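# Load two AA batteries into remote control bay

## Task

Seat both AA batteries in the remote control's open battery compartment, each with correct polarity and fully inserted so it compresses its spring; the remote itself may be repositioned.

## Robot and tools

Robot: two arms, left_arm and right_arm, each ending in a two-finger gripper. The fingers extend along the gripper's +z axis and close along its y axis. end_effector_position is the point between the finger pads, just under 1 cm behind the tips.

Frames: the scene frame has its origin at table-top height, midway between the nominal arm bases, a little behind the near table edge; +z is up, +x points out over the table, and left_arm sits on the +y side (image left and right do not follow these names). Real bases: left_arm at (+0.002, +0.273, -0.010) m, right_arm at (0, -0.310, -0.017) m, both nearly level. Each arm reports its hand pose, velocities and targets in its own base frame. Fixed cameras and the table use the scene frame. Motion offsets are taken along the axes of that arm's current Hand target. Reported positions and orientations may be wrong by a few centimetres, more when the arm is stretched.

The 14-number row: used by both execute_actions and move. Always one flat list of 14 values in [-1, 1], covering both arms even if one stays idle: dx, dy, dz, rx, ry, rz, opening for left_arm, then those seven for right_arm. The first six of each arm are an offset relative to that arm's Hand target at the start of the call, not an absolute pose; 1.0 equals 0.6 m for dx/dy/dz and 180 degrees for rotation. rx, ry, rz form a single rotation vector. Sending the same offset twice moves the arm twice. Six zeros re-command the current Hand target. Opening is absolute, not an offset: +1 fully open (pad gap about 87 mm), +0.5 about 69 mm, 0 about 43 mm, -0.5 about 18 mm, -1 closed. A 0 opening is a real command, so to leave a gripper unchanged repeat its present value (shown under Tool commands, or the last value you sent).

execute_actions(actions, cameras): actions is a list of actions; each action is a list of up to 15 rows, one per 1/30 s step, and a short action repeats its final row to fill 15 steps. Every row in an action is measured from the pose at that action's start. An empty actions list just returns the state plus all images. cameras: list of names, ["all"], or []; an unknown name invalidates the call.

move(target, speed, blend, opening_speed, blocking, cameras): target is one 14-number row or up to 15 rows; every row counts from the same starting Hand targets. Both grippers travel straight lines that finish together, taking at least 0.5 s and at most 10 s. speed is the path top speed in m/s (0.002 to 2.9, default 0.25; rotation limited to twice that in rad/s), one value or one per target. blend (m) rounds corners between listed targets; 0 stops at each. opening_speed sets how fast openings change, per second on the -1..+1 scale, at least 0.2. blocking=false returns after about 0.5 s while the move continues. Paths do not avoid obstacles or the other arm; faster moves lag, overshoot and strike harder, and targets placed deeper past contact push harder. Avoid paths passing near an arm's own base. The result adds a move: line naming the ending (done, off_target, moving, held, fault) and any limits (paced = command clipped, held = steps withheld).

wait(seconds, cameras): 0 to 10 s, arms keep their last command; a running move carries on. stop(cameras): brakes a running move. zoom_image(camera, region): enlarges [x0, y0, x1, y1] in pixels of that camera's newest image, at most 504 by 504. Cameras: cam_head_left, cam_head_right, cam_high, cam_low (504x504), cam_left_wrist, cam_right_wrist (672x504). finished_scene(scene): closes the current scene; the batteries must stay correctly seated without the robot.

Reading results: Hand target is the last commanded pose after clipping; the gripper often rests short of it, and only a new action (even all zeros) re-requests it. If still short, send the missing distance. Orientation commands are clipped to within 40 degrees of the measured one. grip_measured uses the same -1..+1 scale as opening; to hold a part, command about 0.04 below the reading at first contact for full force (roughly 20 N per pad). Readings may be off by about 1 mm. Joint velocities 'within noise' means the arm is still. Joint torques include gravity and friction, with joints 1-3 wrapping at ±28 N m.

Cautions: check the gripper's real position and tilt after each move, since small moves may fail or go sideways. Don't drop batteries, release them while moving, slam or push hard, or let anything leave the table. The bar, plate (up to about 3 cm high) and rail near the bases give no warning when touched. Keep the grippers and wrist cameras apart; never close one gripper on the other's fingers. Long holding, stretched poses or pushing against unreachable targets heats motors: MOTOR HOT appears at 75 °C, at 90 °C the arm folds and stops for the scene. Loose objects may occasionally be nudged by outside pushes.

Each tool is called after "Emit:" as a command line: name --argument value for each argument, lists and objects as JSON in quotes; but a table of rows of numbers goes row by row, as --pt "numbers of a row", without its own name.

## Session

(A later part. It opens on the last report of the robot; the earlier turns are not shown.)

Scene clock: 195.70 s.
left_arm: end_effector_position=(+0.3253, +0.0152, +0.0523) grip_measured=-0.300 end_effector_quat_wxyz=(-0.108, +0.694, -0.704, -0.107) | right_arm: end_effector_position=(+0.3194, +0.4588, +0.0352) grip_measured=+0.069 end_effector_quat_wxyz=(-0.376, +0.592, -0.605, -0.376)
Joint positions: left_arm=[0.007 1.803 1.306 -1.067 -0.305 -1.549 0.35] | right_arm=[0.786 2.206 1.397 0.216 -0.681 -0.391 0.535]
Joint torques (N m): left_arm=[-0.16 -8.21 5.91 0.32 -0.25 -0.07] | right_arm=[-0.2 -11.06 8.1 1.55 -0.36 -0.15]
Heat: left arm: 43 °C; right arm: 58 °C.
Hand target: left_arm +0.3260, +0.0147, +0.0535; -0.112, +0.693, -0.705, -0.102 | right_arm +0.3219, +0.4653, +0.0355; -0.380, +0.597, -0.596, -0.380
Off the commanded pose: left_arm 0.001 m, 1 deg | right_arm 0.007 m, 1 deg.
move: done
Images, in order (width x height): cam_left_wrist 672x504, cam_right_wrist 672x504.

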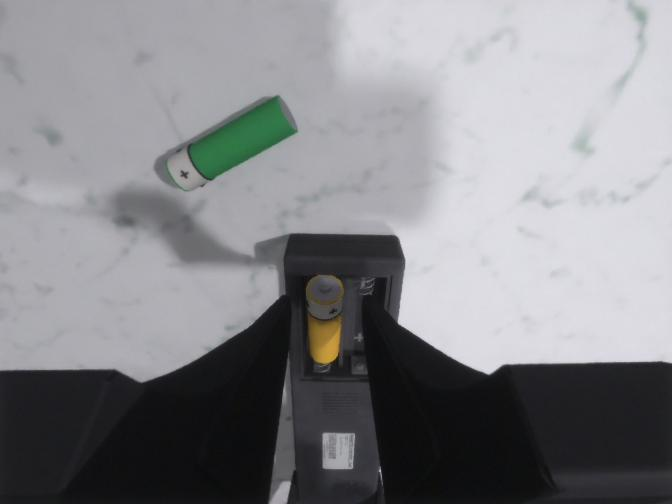

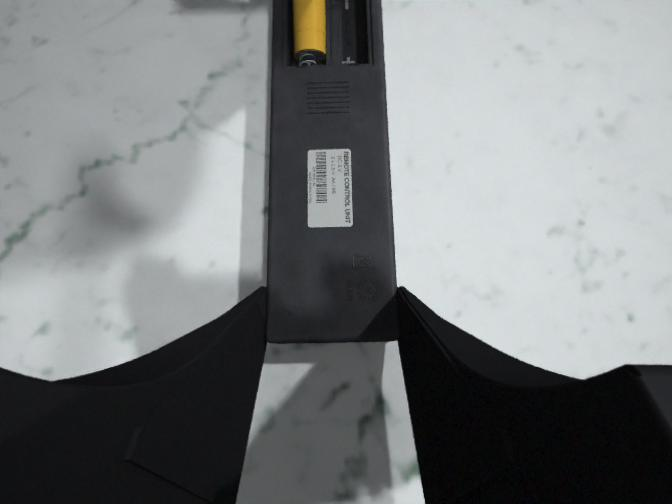

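Emit:
move --pt "0.0107 -0.0002 0.0037 0 0 0 -0.3 0 0 0 0 0 0 -0.05" --pt "0.0107 -0.0002 0.0037 0 0 0 -0.75 0 0 0 0 0 0 -0.05" --speed '[0.05, 0.05]' --opening_speed 0.4 --cameras '["cam_left_wrist"]'

Emit:
zoom_image --camera "cam_left_wrist" --region '[250, 190, 430, 360]'

Scene clock: 199.27 s.
left_arm: end_effector_position=(+0.3252, +0.0095, +0.0501) grip_measured=-0.640 end_effector_quat_wxyz=(-0.109, +0.688, -0.710, -0.105) | right_arm: end_effector_position=(+0.3194, +0.4588, +0.0352) grip_measured=+0.069 end_effector_quat_wxyz=(-0.376, +0.592, -0.605, -0.376)
Joint positions: left_arm=[-0.01 1.803 1.297 -1.057 -0.304 -1.549 0.18] | right_arm=[0.786 2.206 1.397 0.216 -0.681 -0.391 0.535]
Joint torques (N m): left_arm=[-0.08 -7.68 5.75 0.35 -0.33 -0.25] | right_arm=[-0.2 -11.06 8.1 1.55 -0.36 -0.15]
Heat: left arm: 43 °C; right arm: 58 °C.
Hand target: left_arm +0.3260, +0.0093, +0.0494; -0.112, +0.693, -0.705, -0.103 | right_arm +0.3219, +0.4653, +0.0355; -0.380, +0.597, -0.596, -0.380
Off the commanded pose: left_arm 0.001 m, 1 deg | right_arm 0.007 m, 1 deg.
move: done
Images, in order (width x height): cam_left_wrist 672x504.

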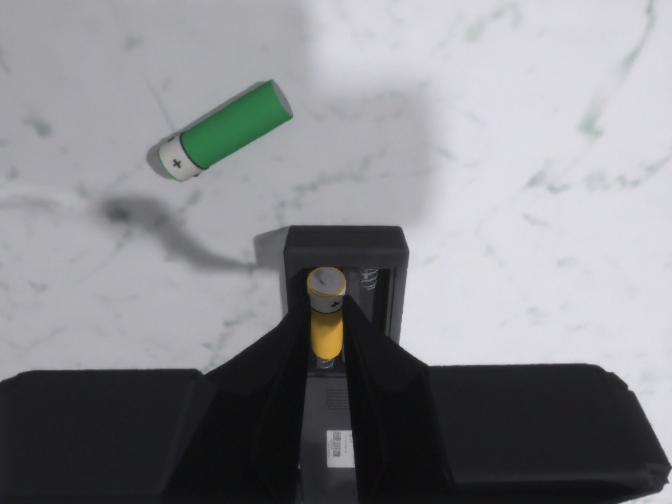

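Scaled by 2.800.

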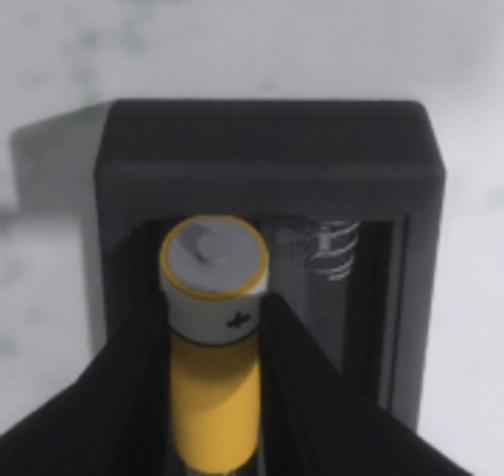

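Emit:
move --target '[0.0188, -0.0003, 0.0045, 0, 0.030, 0, -0.75, 0, 0, 0, 0, 0, 0, -0.05]' --speed 0.04 --cameras '["cam_left_wrist", "cam_right_wrist"]'

Emit:
zoom_image --camera "cam_left_wrist" --region '[250, 190, 430, 360]'

Emit:
zoom_image --camera "cam_right_wrist" --region '[270, 0, 370, 74]'

Scene clock: 201.67 s.
left_arm: end_effector_position=(+0.3253, +0.0066, +0.0494) grip_measured=-0.641 end_effector_quat_wxyz=(-0.092, +0.695, -0.708, -0.089) | right_arm: end_effector_position=(+0.3194, +0.4588, +0.0352) grip_measured=+0.069 end_effector_quat_wxyz=(-0.376, +0.592, -0.605, -0.376)
Joint positions: left_arm=[0.007 1.803 1.296 -1.054 -0.256 -1.543 0.18] | right_arm=[0.786 2.206 1.397 0.216 -0.681 -0.391 0.535]
Joint torques (N m): left_arm=[0.17 -7.06 4.6 0.55 0.23 -0.09] | right_arm=[-0.18 -11.06 8.1 1.55 -0.36 -0.15]
Heat: left arm: 43 °C; right arm: 58 °C.
Hand target: left_arm +0.3261, -0.0007, +0.0434; -0.078, +0.697, -0.709, -0.070 | right_arm +0.3219, +0.4653, +0.0355; -0.380, +0.597, -0.596, -0.380
Off the commanded pose: left_arm 0.009 m, 3 deg | right_arm 0.007 m, 1 deg.
move: off_target (left_arm)
Images, in order (width x height): cam_left_wrist 672x504, cam_right_wrist 672x504.

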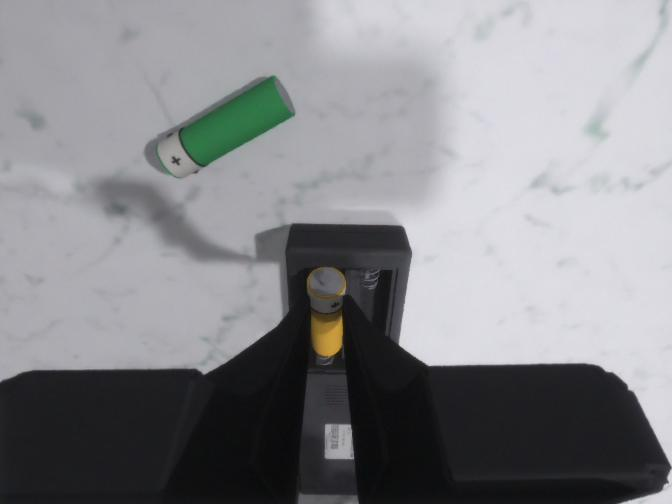

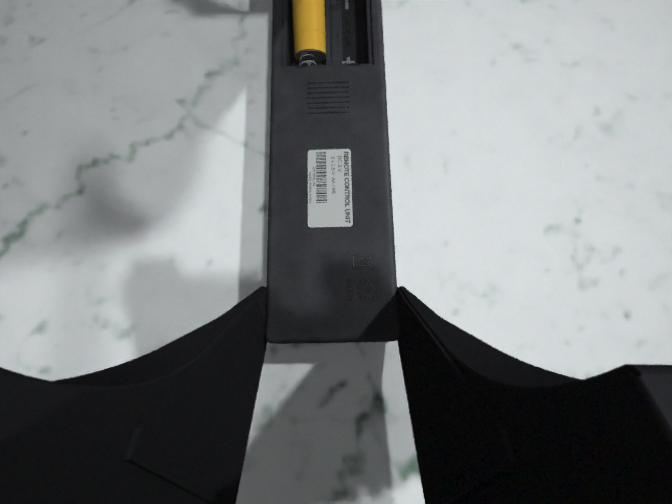

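Scaled by 2.800.

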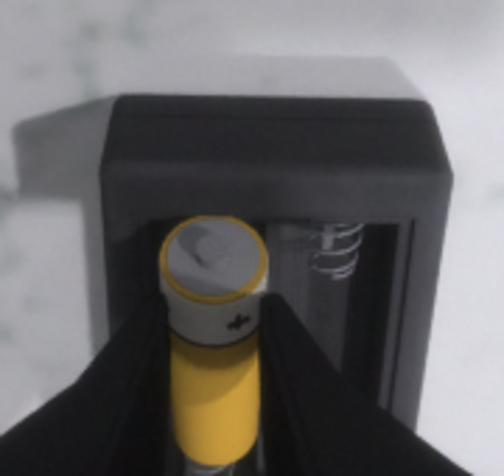

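Scaled by 5.040.

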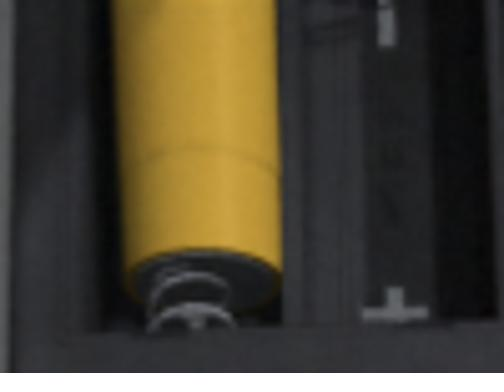

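Emit:
move --target '[0.0195, -0.0003, -0.0075, 0, -0.030, 0, -0.78, 0, 0, 0, 0, 0, 0, -0.05]' --speed 0.04 --cameras '["cam_left_wrist", "cam_right_wrist"]'

Emit:
zoom_image --camera "cam_left_wrist" --region '[250, 190, 430, 360]'

Emit:
zoom_image --camera "cam_right_wrist" --region '[270, 0, 370, 74]'

Scene clock: 204.10 s.
left_arm: end_effector_position=(+0.3269, +0.0021, +0.0498) grip_measured=-0.643 end_effector_quat_wxyz=(-0.132, +0.690, -0.702, -0.119) | right_arm: end_effector_position=(+0.3207, +0.4577, +0.0350) grip_measured=+0.069 end_effector_quat_wxyz=(-0.376, +0.592, -0.606, -0.375)
Joint positions: left_arm=[-0.062 1.806 1.296 -1.062 -0.358 -1.616 0.178] | right_arm=[0.783 2.206 1.397 0.215 -0.681 -0.392 0.535]
Joint torques (N m): left_arm=[-1.17 -6.68 6 0.29 0.29 -0.32] | right_arm=[0.06 -11.07 8.09 1.56 -0.36 -0.14]
Heat: left arm: 43 °C; right arm: 58 °C.
Hand target: left_arm +0.3261, -0.0130, +0.0453; -0.112, +0.693, -0.705, -0.103 | right_arm +0.3218, +0.4653, +0.0355; -0.380, +0.597, -0.596, -0.380
Off the commanded pose: left_arm 0.016 m, 3 deg | right_arm 0.008 m, 1 deg.
move: off_target (left_arm)
Images, in order (width x height): cam_left_wrist 672x504, cam_right_wrist 672x504.

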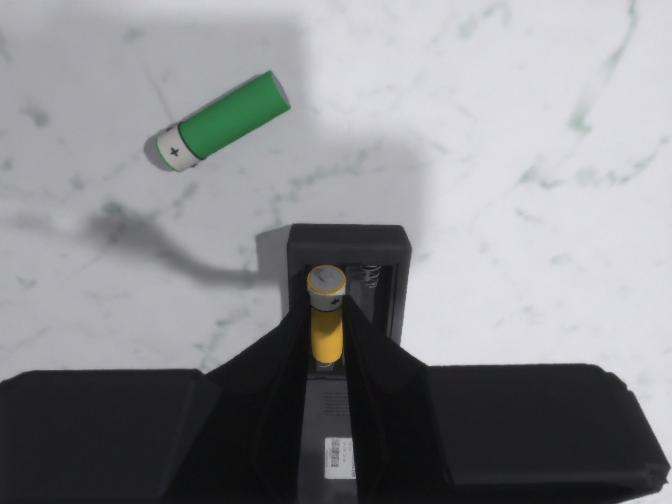

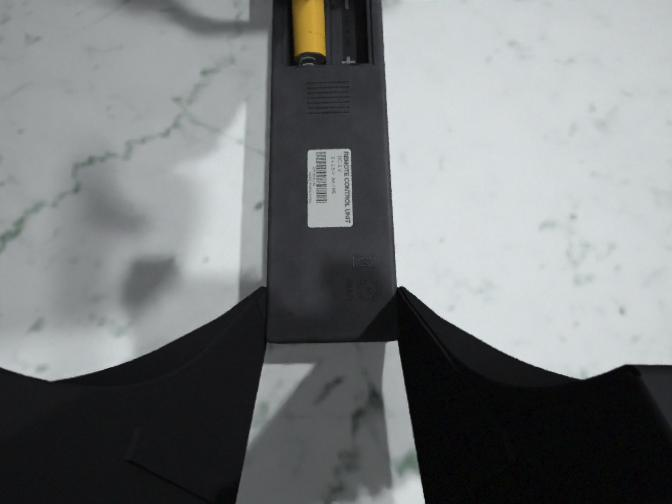

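Scaled by 2.800.

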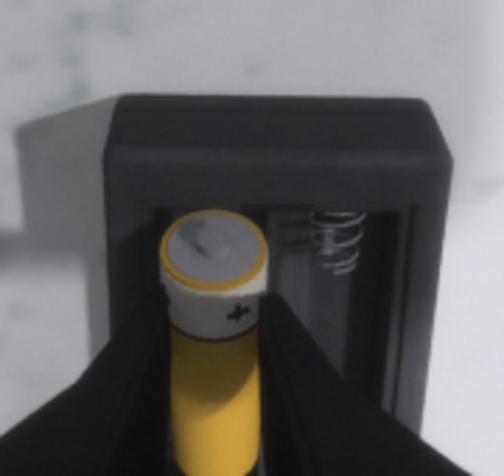

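Scaled by 5.040.

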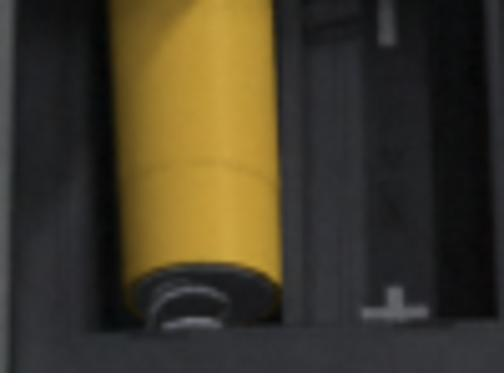

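Emit:
move --target '[0.0180, -0.0003, 0.0020, 0, 0, 0, -0.78, 0, 0, 0, 0, 0, 0, -0.05]' --speed 0.04 --cameras '["cam_left_wrist", "cam_right_wrist"]'

Emit:
zoom_image --camera "cam_left_wrist" --region '[250, 190, 430, 360]'

Emit:
zoom_image --camera "cam_right_wrist" --region '[270, 0, 370, 74]'

Scene clock: 205.57 s.
left_arm: end_effector_position=(+0.3276, -0.0005, +0.0478) grip_measured=-0.644 end_effector_quat_wxyz=(-0.142, +0.690, -0.698, -0.129) | right_arm: end_effector_position=(+0.3217, +0.4568, +0.0349) grip_measured=+0.069 end_effector_quat_wxyz=(-0.376, +0.591, -0.607, -0.375)
Joint positions: left_arm=[-0.086 1.815 1.296 -1.064 -0.386 -1.647 0.178] | right_arm=[0.781 2.206 1.397 0.213 -0.681 -0.392 0.535]
Joint torques (N m): left_arm=[-1.81 -6.78 5.65 0.3 0.62 -0.29] | right_arm=[0.21 -11.07 8.09 1.57 -0.36 -0.13]
Heat: left arm: 43 °C; right arm: 58 °C.
Hand target: left_arm +0.3261, -0.0230, +0.0410; -0.112, +0.693, -0.705, -0.102 | right_arm +0.3219, +0.4652, +0.0355; -0.380, +0.597, -0.596, -0.380
Off the commanded pose: left_arm 0.023 m, 5 deg | right_arm 0.009 m, 2 deg.
move: off_target (left_arm)
Images, in order (width x height): cam_left_wrist 672x504, cam_right_wrist 672x504.

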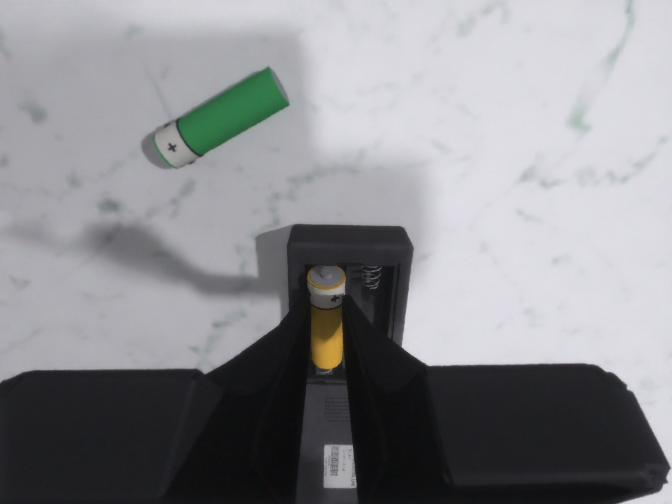

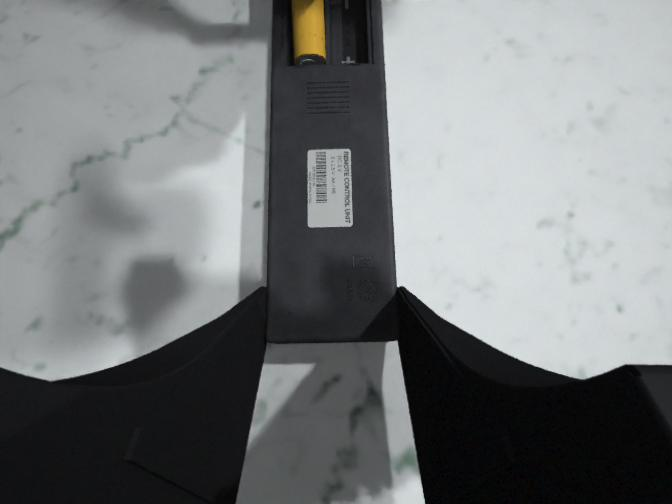

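Scaled by 2.800.

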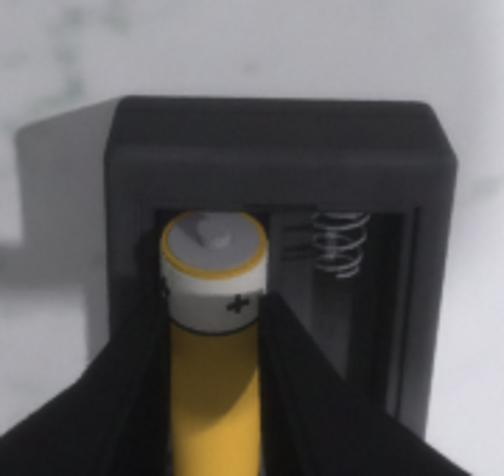

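Scaled by 5.040.

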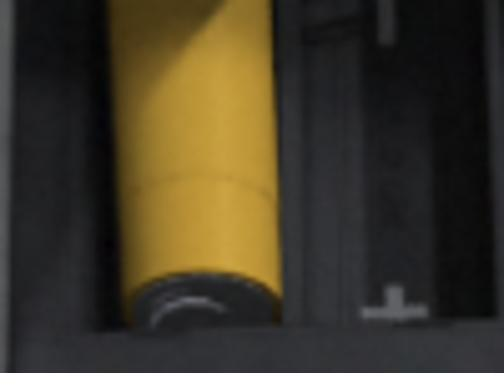

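Emit:
move --target '[0.0035, 0.0, 0.0085, 0, 0.045, 0, -0.78, 0, 0, 0, 0, 0, 0, -0.05]' --speed 0.04 --cameras '["cam_left_wrist", "cam_right_wrist"]'

Emit:
zoom_image --camera "cam_left_wrist" --region '[250, 190, 430, 360]'

Emit:
zoom_image --camera "cam_right_wrist" --region '[270, 0, 370, 74]'

Scene clock: 208.40 s.
left_arm: end_effector_position=(+0.3269, +0.0000, +0.0450) grip_measured=-0.644 end_effector_quat_wxyz=(-0.100, +0.699, -0.702, -0.096) | right_arm: end_effector_position=(+0.3217, +0.4568, +0.0349) grip_measured=+0.069 end_effector_quat_wxyz=(-0.376, +0.591, -0.607, -0.375)
Joint positions: left_arm=[-0.024 1.815 1.292 -1.048 -0.277 -1.591 0.178] | right_arm=[0.781 2.206 1.397 0.213 -0.681 -0.392 0.535]
Joint torques (N m): left_arm=[-0.72 -7.15 3.74 0.62 1 -0.05] | right_arm=[0.23 -11.07 8.09 1.57 -0.36 -0.13]
Heat: left arm: 42 °C; right arm: 58 °C.
Hand target: left_arm +0.3261, -0.0234, +0.0355; -0.062, +0.699, -0.711, -0.053 | right_arm +0.3219, +0.4652, +0.0355; -0.380, +0.597, -0.596, -0.380
Off the commanded pose: left_arm 0.025 m, 7 deg | right_arm 0.008 m, 2 deg.
move: off_target (left_arm)
Images, in order (width x height): cam_left_wrist 672x504, cam_right_wrist 672x504.

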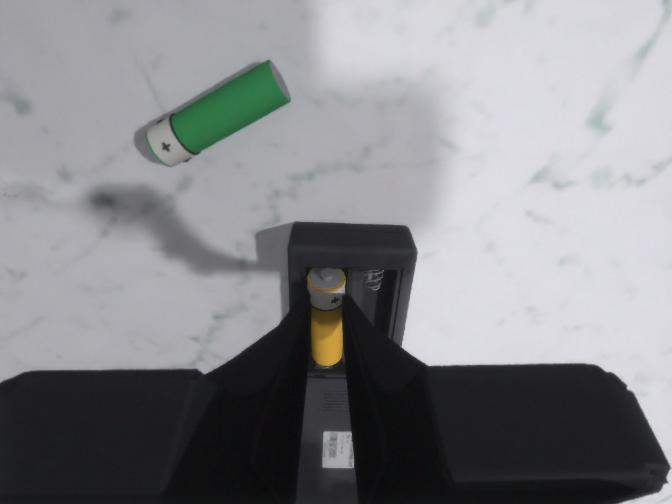

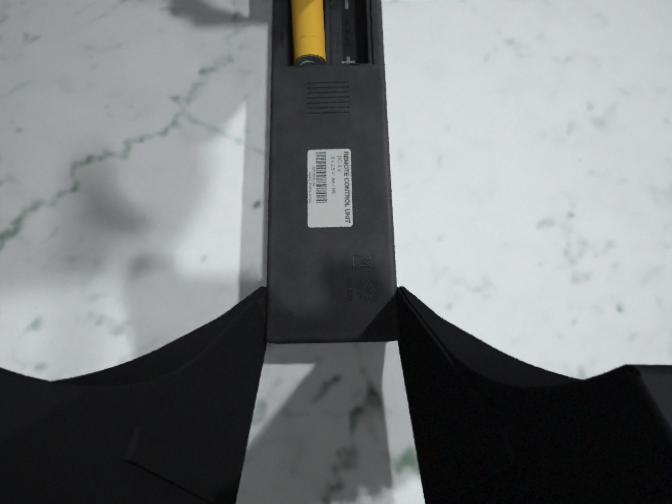

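Scaled by 2.800.

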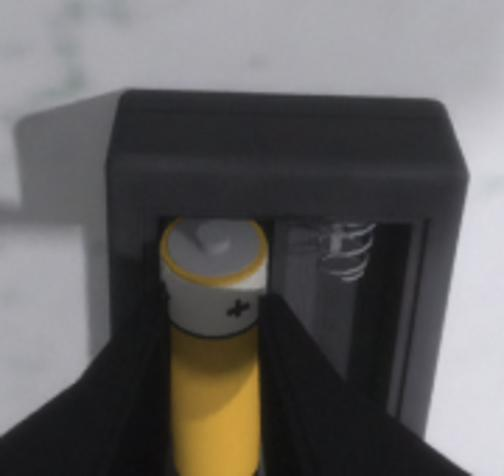

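Scaled by 5.040.

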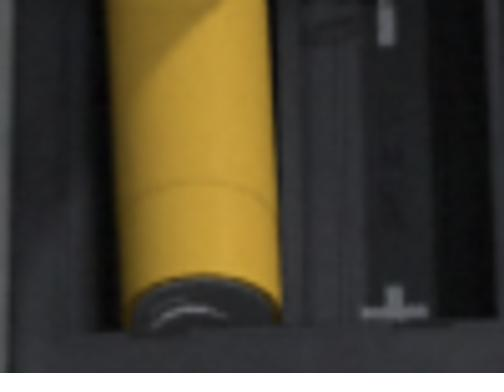

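Emit:
move --target '[0, 0, 0, 0, 0, 0, -0.5, 0, 0, 0, 0, 0, 0, -0.05]' --speed 0.05 --opening_speed 0.3 --cameras '["cam_left_wrist", "cam_right_wrist"]'

Emit:
zoom_image --camera "cam_left_wrist" --region '[250, 190, 430, 360]'

Emit:
zoom_image --camera "cam_right_wrist" --region '[270, 0, 370, 74]'

Scene clock: 210.13 s.
left_arm: end_effector_position=(+0.3306, -0.0099, +0.0436) grip_measured=-0.500 end_effector_quat_wxyz=(-0.087, +0.702, -0.704, -0.071) | right_arm: end_effector_position=(+0.3217, +0.4569, +0.0350) grip_measured=+0.069 end_effector_quat_wxyz=(-0.377, +0.591, -0.607, -0.375)
Joint positions: left_arm=[-0.025 1.814 1.285 -1.024 -0.223 -1.59 0.25] | right_arm=[0.781 2.206 1.397 0.213 -0.681 -0.393 0.535]
Joint torques (N m): left_arm=[-0.69 -7.06 4.01 0.49 0.46 -0.05] | right_arm=[0.21 -11.07 8.06 1.57 -0.36 -0.14]
Heat: left arm: 42 °C; right arm: 58 °C.
Hand target: left_arm +0.3262, -0.0235, +0.0356; -0.062, +0.699, -0.711, -0.053 | right_arm +0.3219, +0.4652, +0.0354; -0.380, +0.597, -0.596, -0.380
Off the commanded pose: left_arm 0.016 m, 4 deg | right_arm 0.008 m, 1 deg.
move: off_target (left_arm)
Images, in order (width x height): cam_left_wrist 672x504, cam_right_wrist 672x504.

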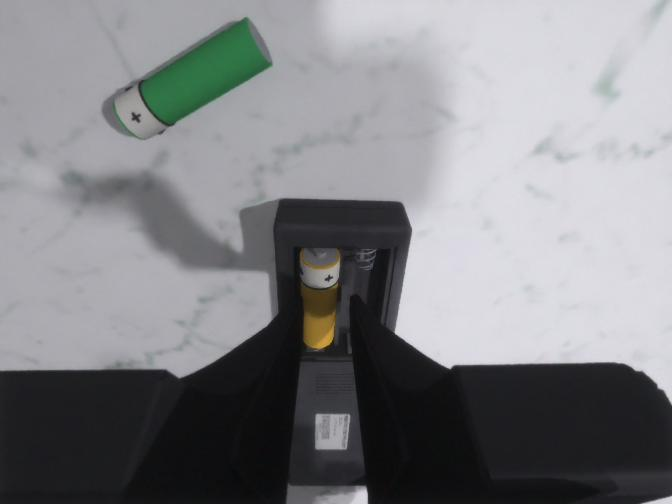

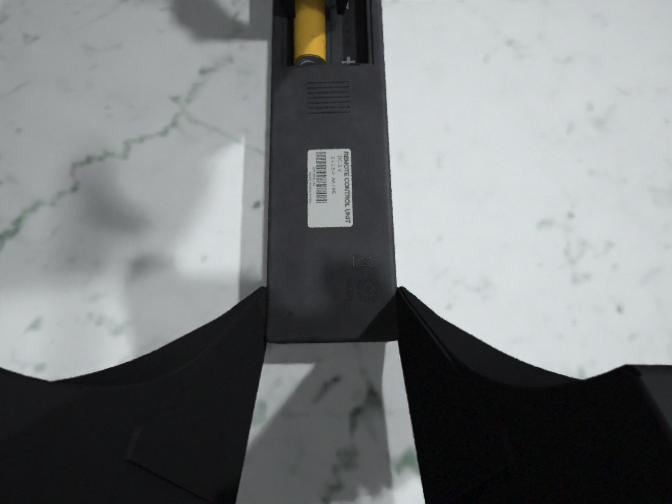

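Scaled by 2.800.

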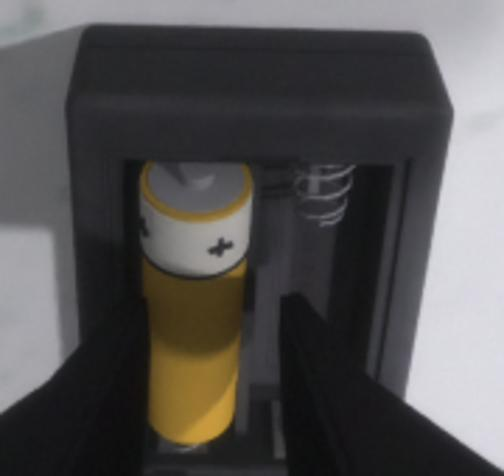

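Scaled by 5.040.

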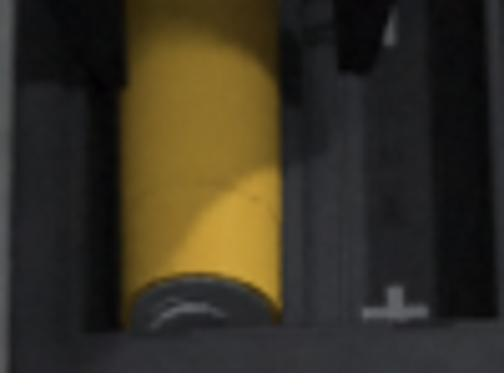

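Emit:
move --pt "-0.0177 -0.0022 -0.0562 0 0 0 -0.5 0 0 0 0 0 0 -0.05" --pt "-0.0733 -0.0033 -0.0487 0 0 0 -0.5 0 0 0 0 0 0 -0.05" --pt "-0.0707 -0.0032 -0.0322 0 0 0 -0.98 0 0 0 0 0 0 -0.05" --speed '[0.08, 0.1, 0.06]' --blend '[0.004, 0.004, 0]' --cameras '["cam_left_wrist"]'

Emit:
zoom_image --camera "cam_left_wrist" --region '[250, 220, 430, 390]'

Scene clock: 214.63 s.
left_arm: end_effector_position=(+0.3233, +0.0137, +0.0555) grip_measured=-0.979 end_effector_quat_wxyz=(-0.052, +0.700, -0.709, -0.064) | right_arm: end_effector_position=(+0.3210, +0.4574, +0.0350) grip_measured=+0.069 end_effector_quat_wxyz=(-0.376, +0.592, -0.606, -0.375)
Joint positions: left_arm=[0.079 1.813 1.331 -1.093 -0.165 -1.478 0.01] | right_arm=[0.782 2.206 1.397 0.213 -0.681 -0.393 0.535]
Joint torques (N m): left_arm=[0.42 -8.81 7.3 0.37 -0.15 0.03] | right_arm=[0.1 -11.07 8.06 1.57 -0.36 -0.13]
Heat: left arm: 43 °C; right arm: 58 °C.
Hand target: left_arm +0.3285, +0.0152, +0.0615; -0.062, +0.699, -0.711, -0.053 | right_arm +0.3219, +0.4652, +0.0354; -0.380, +0.597, -0.596, -0.380
Off the commanded pose: left_arm 0.008 m, 2 deg | right_arm 0.008 m, 1 deg.
move: done
Images, in order (width x height): cam_left_wrist 672x504.

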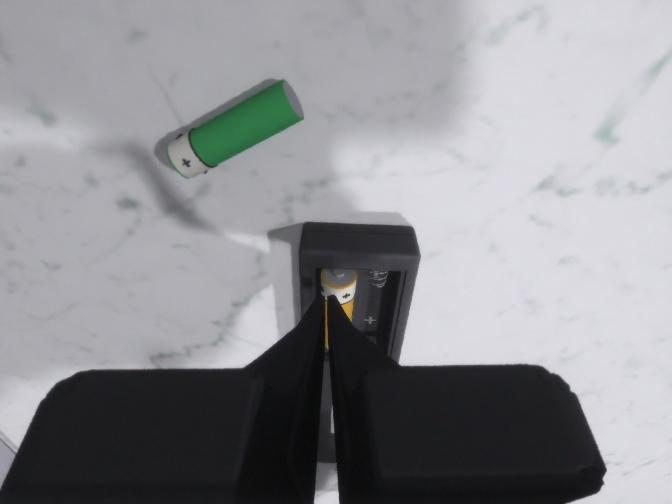

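Scaled by 2.800.

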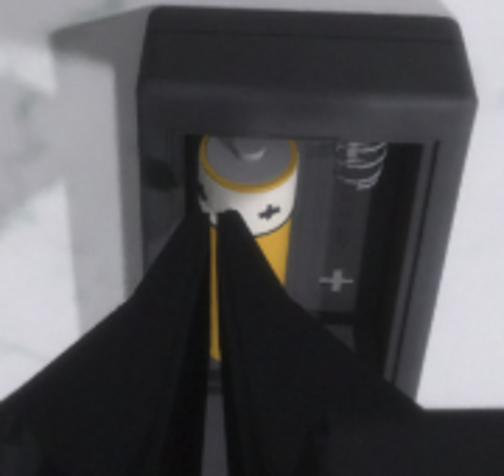

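Emit:
move --pt "-0.0082 -0.0022 -0.0493 0 0 0 -0.98 0 0 0 0 0 0 -0.05" --pt "-0.0003 -0.0017 -0.0016 0 0 0 -0.98 0 0 0 0 0 0 -0.05" --speed '[0.1, 0.05]' --blend '[0.003, 0]' --cameras '["cam_left_wrist"]'

Emit:
zoom_image --camera "cam_left_wrist" --region '[250, 220, 430, 390]'

Scene clock: 217.07 s.
left_arm: end_effector_position=(+0.3289, +0.0140, +0.0610) grip_measured=-0.979 end_effector_quat_wxyz=(-0.058, +0.700, -0.709, -0.059) | right_arm: end_effector_position=(+0.3210, +0.4574, +0.0350) grip_measured=+0.069 end_effector_quat_wxyz=(-0.376, +0.592, -0.606, -0.375)
Joint positions: left_arm=[0.079 1.813 1.353 -1.098 -0.165 -1.478 0.01] | right_arm=[0.782 2.206 1.397 0.213 -0.681 -0.393 0.535]
Joint torques (N m): left_arm=[0.51 -8.49 5.97 0.38 -0.18 0.01] | right_arm=[0.09 -11.07 8.06 1.57 -0.36 -0.14]
Heat: left arm: 43 °C; right arm: 58 °C.
Hand target: left_arm +0.3296, +0.0153, +0.0625; -0.062, +0.699, -0.711, -0.053 | right_arm +0.3219, +0.4652, +0.0354; -0.380, +0.597, -0.596, -0.380
Off the commanded pose: left_arm 0.002 m, 1 deg | right_arm 0.008 m, 1 deg.
move: done
Images, in order (width x height): cam_left_wrist 672x504.

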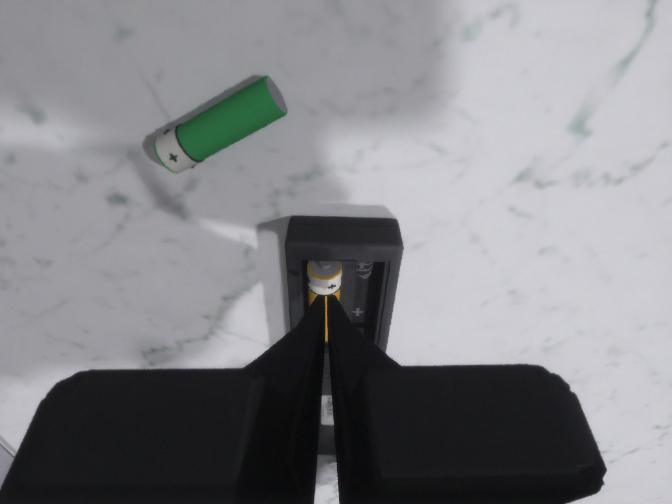

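Scaled by 2.800.

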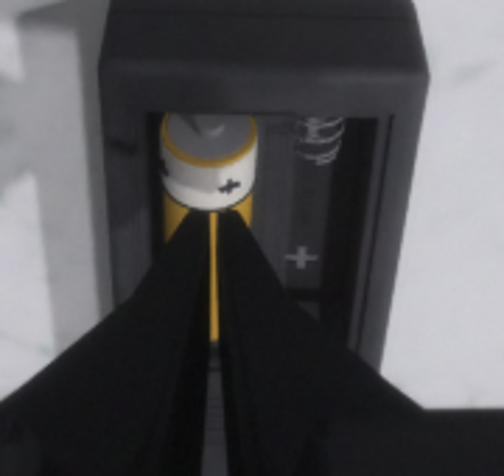

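Emit:
move --pt "0.0142 0.0013 0.0147 0 0 0 -0.98 0 0 0 0 0 0 -0.05" --pt "0.0185 0.0013 0.041 0 0 0 -0.98 0 0 0 0 0 0 -0.05" --speed '[0.06, 0.04]' --cameras '["cam_left_wrist", "cam_right_wrist"]'

Emit:
zoom_image --camera "cam_left_wrist" --region '[250, 220, 430, 390]'

Emit:
zoom_image --camera "cam_right_wrist" --region '[270, 0, 370, 74]'

Scene clock: 220.40 s.
left_arm: end_effector_position=(+0.3276, +0.0088, +0.0487) grip_measured=-0.979 end_effector_quat_wxyz=(-0.062, +0.695, -0.714, -0.055) | right_arm: end_effector_position=(+0.3210, +0.4574, +0.0350) grip_measured=+0.069 end_effector_quat_wxyz=(-0.376, +0.592, -0.606, -0.375)
Joint positions: left_arm=[0.064 1.811 1.301 -1.039 -0.164 -1.478 0.01] | right_arm=[0.782 2.206 1.397 0.213 -0.681 -0.393 0.535]
Joint torques (N m): left_arm=[-0.01 -6.19 3.52 0.77 -0.15 -0.21] | right_arm=[0.1 -11.07 8.06 1.57 -0.36 -0.13]
Heat: left arm: 43 °C; right arm: 58 °C.
Hand target: left_arm +0.3289, +0.0083, +0.0364; -0.062, +0.698, -0.711, -0.053 | right_arm +0.3219, +0.4652, +0.0354; -0.380, +0.597, -0.596, -0.380
Off the commanded pose: left_arm 0.012 m, 1 deg | right_arm 0.008 m, 1 deg.
move: off_target (left_arm)
Images, in order (width x height): cam_left_wrist 672x504, cam_right_wrist 672x504.

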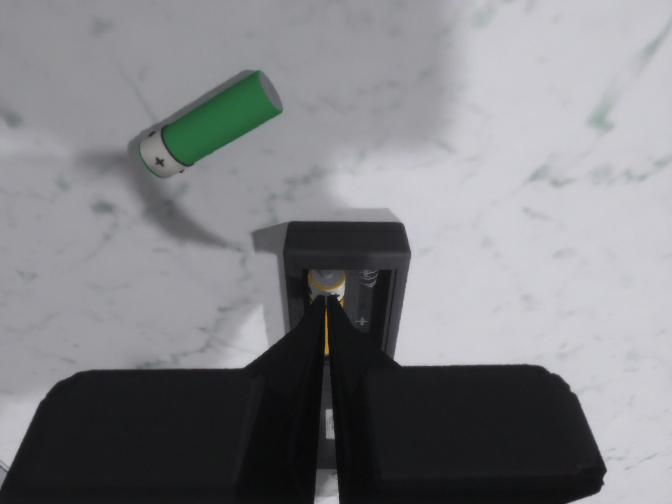

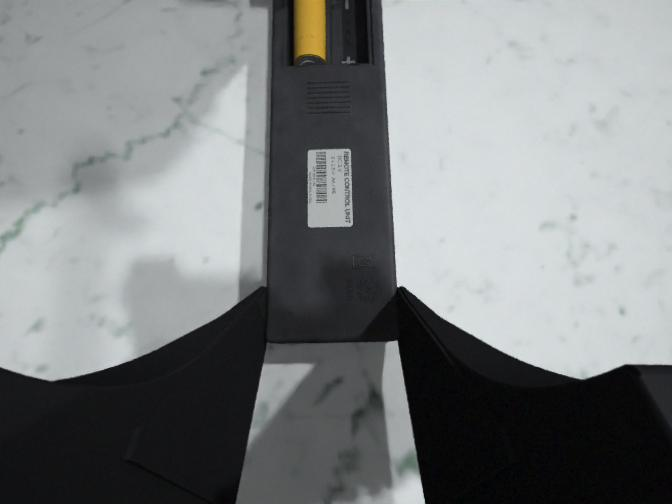

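Scaled by 2.800.

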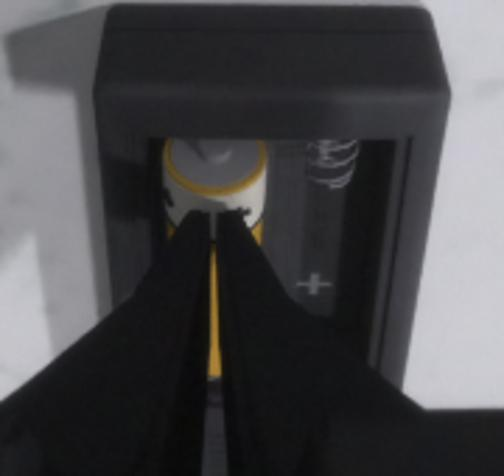

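Scaled by 5.040.

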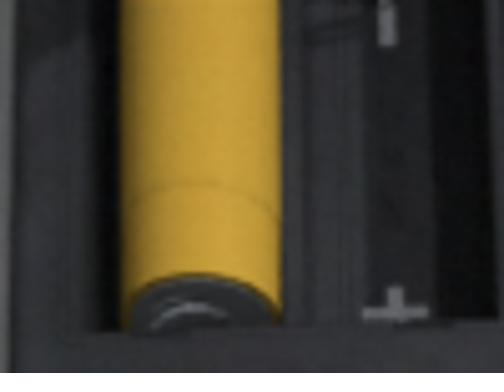

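Emit:
move --target '[0.0222, -0.0004, 0.0015, 0, 0, 0, -0.98, 0, 0, 0, 0, 0, 0, -0.05]' --speed 0.04 --cameras '["cam_left_wrist", "cam_right_wrist"]'

Emit:
zoom_image --camera "cam_left_wrist" --region '[250, 220, 430, 390]'

Emit:
zoom_image --camera "cam_right_wrist" --region '[270, 0, 370, 74]'

Scene clock: 222.17 s.
left_arm: end_effector_position=(+0.3282, +0.0027, +0.0448) grip_measured=-0.979 end_effector_quat_wxyz=(-0.069, +0.694, -0.714, -0.059) | right_arm: end_effector_position=(+0.3210, +0.4574, +0.0350) grip_measured=+0.069 end_effector_quat_wxyz=(-0.376, +0.592, -0.606, -0.375)
Joint positions: left_arm=[0.037 1.811 1.285 -1.021 -0.18 -1.503 0.01] | right_arm=[0.782 2.206 1.397 0.213 -0.681 -0.393 0.535]
Joint torques (N m): left_arm=[-0.96 -5.93 4.03 0.62 -0.03 -0.37] | right_arm=[0.1 -11.07 8.06 1.57 -0.36 -0.14]
Heat: left arm: 43 °C; right arm: 58 °C.
Hand target: left_arm +0.3289, -0.0047, +0.0333; -0.062, +0.699, -0.711, -0.053 | right_arm +0.3219, +0.4652, +0.0354; -0.380, +0.597, -0.596, -0.380
Off the commanded pose: left_arm 0.014 m, 1 deg | right_arm 0.008 m, 1 deg.
move: off_target (left_arm)
Images, in order (width x height): cam_left_wrist 672x504, cam_right_wrist 672x504.

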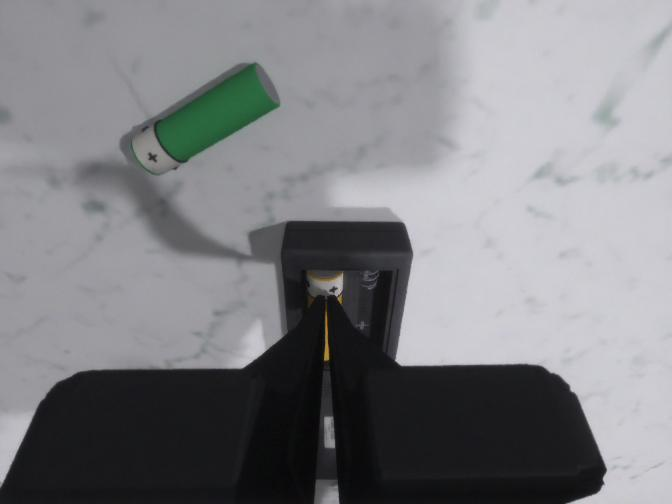

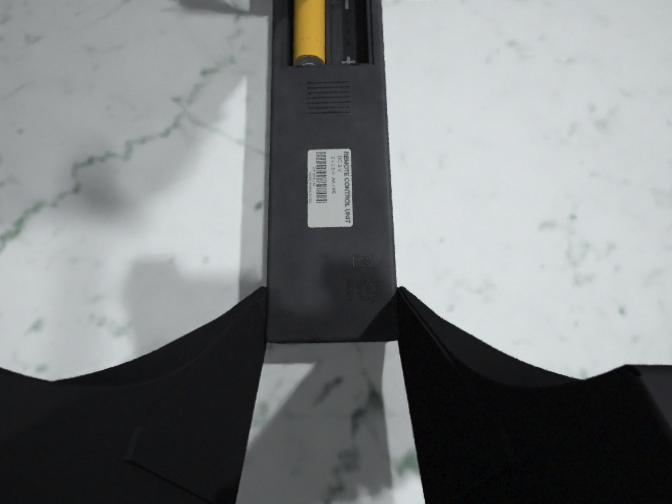

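Scaled by 2.800.

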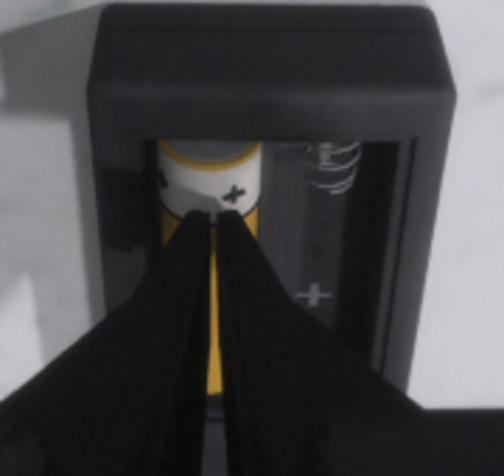

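Scaled by 5.040.

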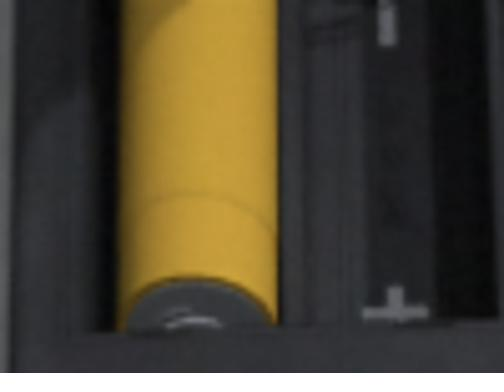

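Emit:
move --target '[0.0172, -0.0004, 0.0020, 0, 0, 0, -0.98, 0, 0, 0, 0, 0, 0, -0.05]' --speed 0.04 --cameras '["cam_left_wrist", "cam_right_wrist"]'

Emit:
zoom_image --camera "cam_left_wrist" --region '[250, 220, 430, 390]'

Emit:
zoom_image --camera "cam_right_wrist" --region '[270, 0, 370, 74]'

Scene clock: 223.57 s.
left_arm: end_effector_position=(+0.3282, +0.0016, +0.0446) grip_measured=-0.979 end_effector_quat_wxyz=(-0.082, +0.694, -0.711, -0.072) | right_arm: end_effector_position=(+0.3210, +0.4574, +0.0350) grip_measured=+0.069 end_effector_quat_wxyz=(-0.376, +0.592, -0.606, -0.375)
Joint positions: left_arm=[0.013 1.811 1.285 -1.025 -0.217 -1.531 0.01] | right_arm=[0.782 2.206 1.397 0.213 -0.681 -0.393 0.535]
Joint torques (N m): left_arm=[-1.28 -5.63 3.69 0.69 0.36 -0.36] | right_arm=[0.1 -11.06 8.08 1.57 -0.36 -0.13]
Heat: left arm: 43 °C; right arm: 58 °C.
Hand target: left_arm +0.3290, -0.0147, +0.0305; -0.062, +0.699, -0.711, -0.053 | right_arm +0.3219, +0.4652, +0.0354; -0.380, +0.597, -0.596, -0.380
Off the commanded pose: left_arm 0.022 m, 3 deg | right_arm 0.008 m, 1 deg.
move: off_target (left_arm)
Images, in order (width x height): cam_left_wrist 672x504, cam_right_wrist 672x504.

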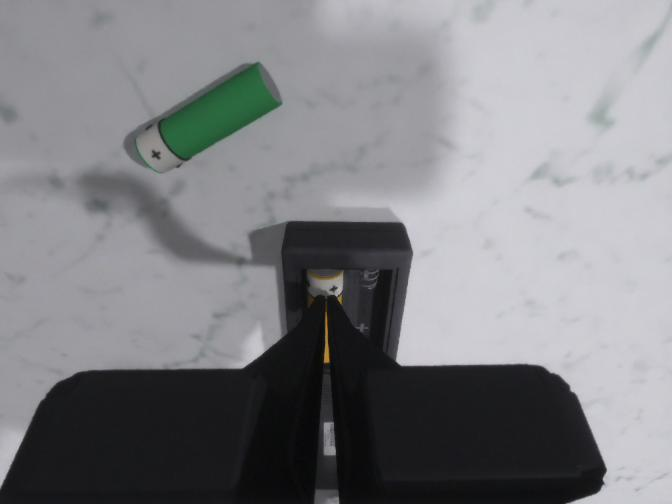

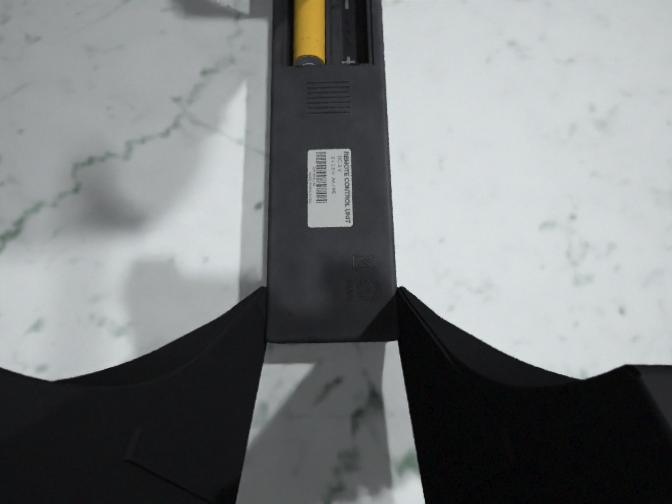

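Scaled by 2.800.

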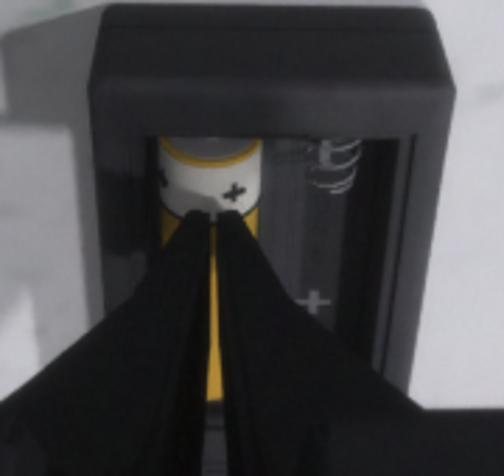

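Scaled by 5.040.

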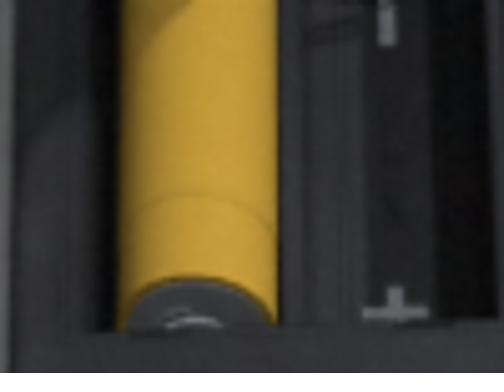

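Emit:
move --target '[0.0143, -0.0004, 0.0040, 0, 0, 0, -0.98, 0, 0, 0, 0, 0, 0, -0.05]' --speed 0.04 --cameras '["cam_left_wrist"]'

Emit:
zoom_image --camera "cam_left_wrist" --region '[250, 220, 430, 390]'

Scene clock: 225.30 s.
left_arm: end_effector_position=(+0.3282, +0.0007, +0.0446) grip_measured=-0.979 end_effector_quat_wxyz=(-0.093, +0.694, -0.709, -0.082) | right_arm: end_effector_position=(+0.3210, +0.4574, +0.0350) grip_measured=+0.069 end_effector_quat_wxyz=(-0.376, +0.592, -0.606, -0.375)
Joint positions: left_arm=[-0.006 1.811 1.285 -1.029 -0.248 -1.554 0.01] | right_arm=[0.782 2.206 1.397 0.213 -0.681 -0.393 0.535]
Joint torques (N m): left_arm=[-1.76 -5.05 3.19 0.77 0.68 -0.4] | right_arm=[0.1 -11.06 8.06 1.57 -0.36 -0.14]
Heat: left arm: 43 °C; right arm: 58 °C.
Hand target: left_arm +0.3291, -0.0228, +0.0267; -0.062, +0.699, -0.711, -0.053 | right_arm +0.3219, +0.4652, +0.0354; -0.380, +0.597, -0.596, -0.380
Off the commanded pose: left_arm 0.030 m, 5 deg | right_arm 0.008 m, 1 deg.
move: off_target (left_arm)
Images, in order (width x height): cam_left_wrist 672x504.

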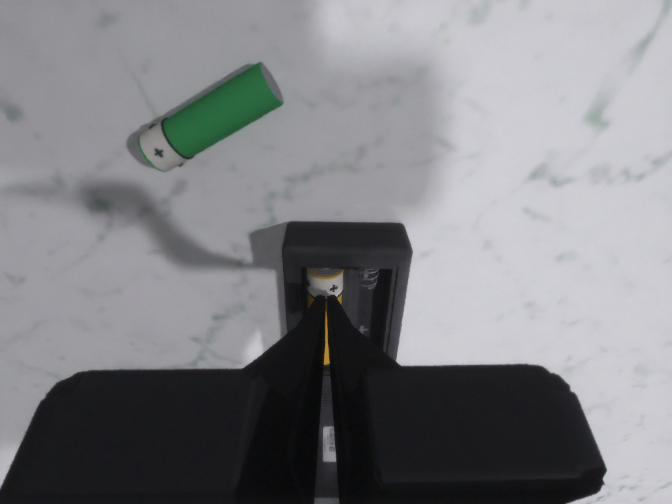

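Scaled by 2.800.

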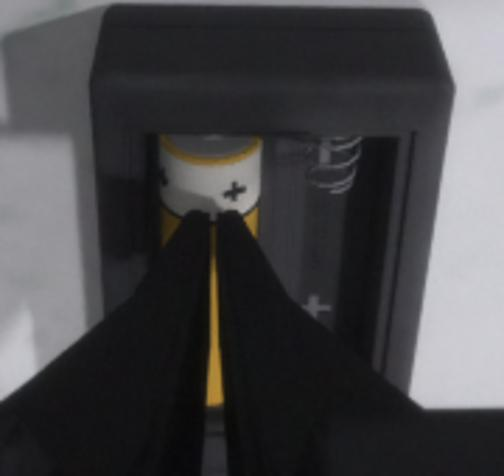

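Emit:
move --pt "-0.03 0 -0.05 0 0 0 -0.98 0 0 0 0 0 0 -0.05" --pt "-0.08 0 -0.09 0 0 0 -0.98 0 0 0 0 0 0 -0.05" --speed '[0.06, 0.12]' --blend '[0.01, 0]' --cameras '["cam_left_wrist", "cam_right_wrist"]'

Emit:
zoom_image --camera "cam_left_wrist" --region '[260, 180, 420, 340]'

Emit:
zoom_image --camera "cam_right_wrist" --region '[270, 0, 370, 74]'

Scene clock: 227.53 s.
left_arm: end_effector_position=(+0.3227, +0.0141, +0.0722) grip_measured=-0.980 end_effector_quat_wxyz=(-0.047, +0.699, -0.710, -0.069) | right_arm: end_effector_position=(+0.3210, +0.4574, +0.0350) grip_measured=+0.069 end_effector_quat_wxyz=(-0.376, +0.592, -0.606, -0.375)
Joint positions: left_arm=[0.081 1.81 1.394 -1.172 -0.166 -1.477 0.01] | right_arm=[0.782 2.206 1.397 0.213 -0.681 -0.393 0.535]
Joint torques (N m): left_arm=[0.38 -9.68 9.48 0.1 -0.16 -0.01] | right_arm=[0.1 -11.07 8.06 1.57 -0.36 -0.13]
Heat: left arm: 43 °C; right arm: 58 °C.
Hand target: left_arm +0.3292, +0.0158, +0.0877; -0.062, +0.698, -0.711, -0.053 | right_arm +0.3219, +0.4652, +0.0354; -0.380, +0.597, -0.596, -0.380
Off the commanded pose: left_arm 0.017 m, 2 deg | right_arm 0.008 m, 1 deg.
move: off_target (left_arm)
Images, in order (width x height): cam_left_wrist 672x504, cam_right_wrist 672x504.

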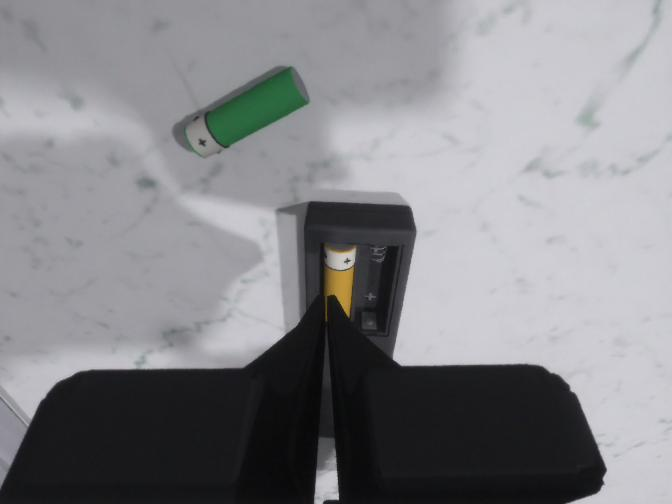

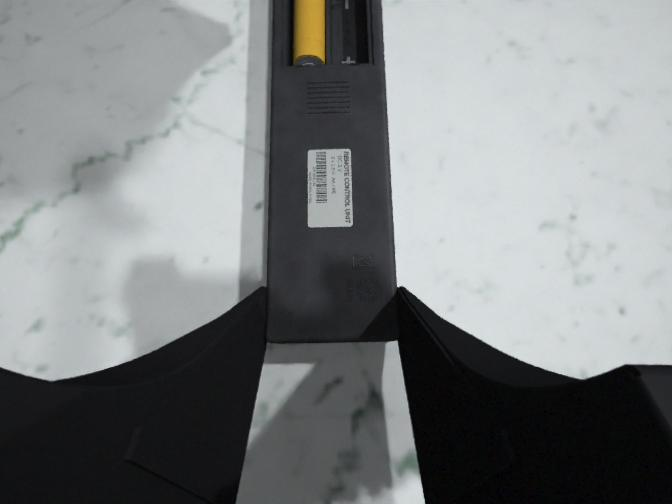

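Scaled by 3.150.

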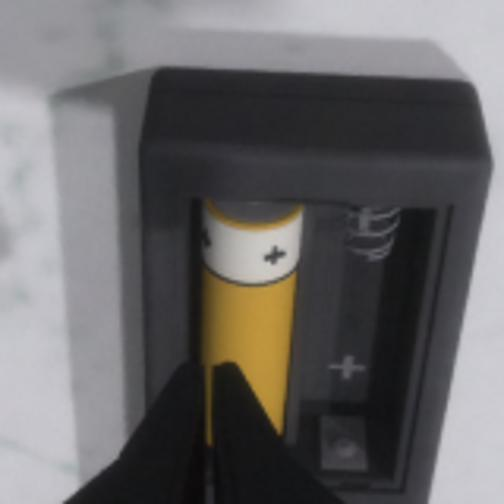

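Scaled by 5.040.

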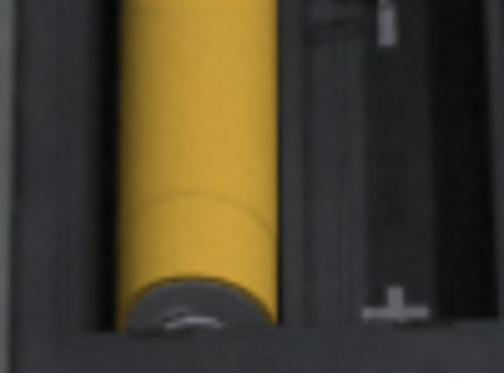

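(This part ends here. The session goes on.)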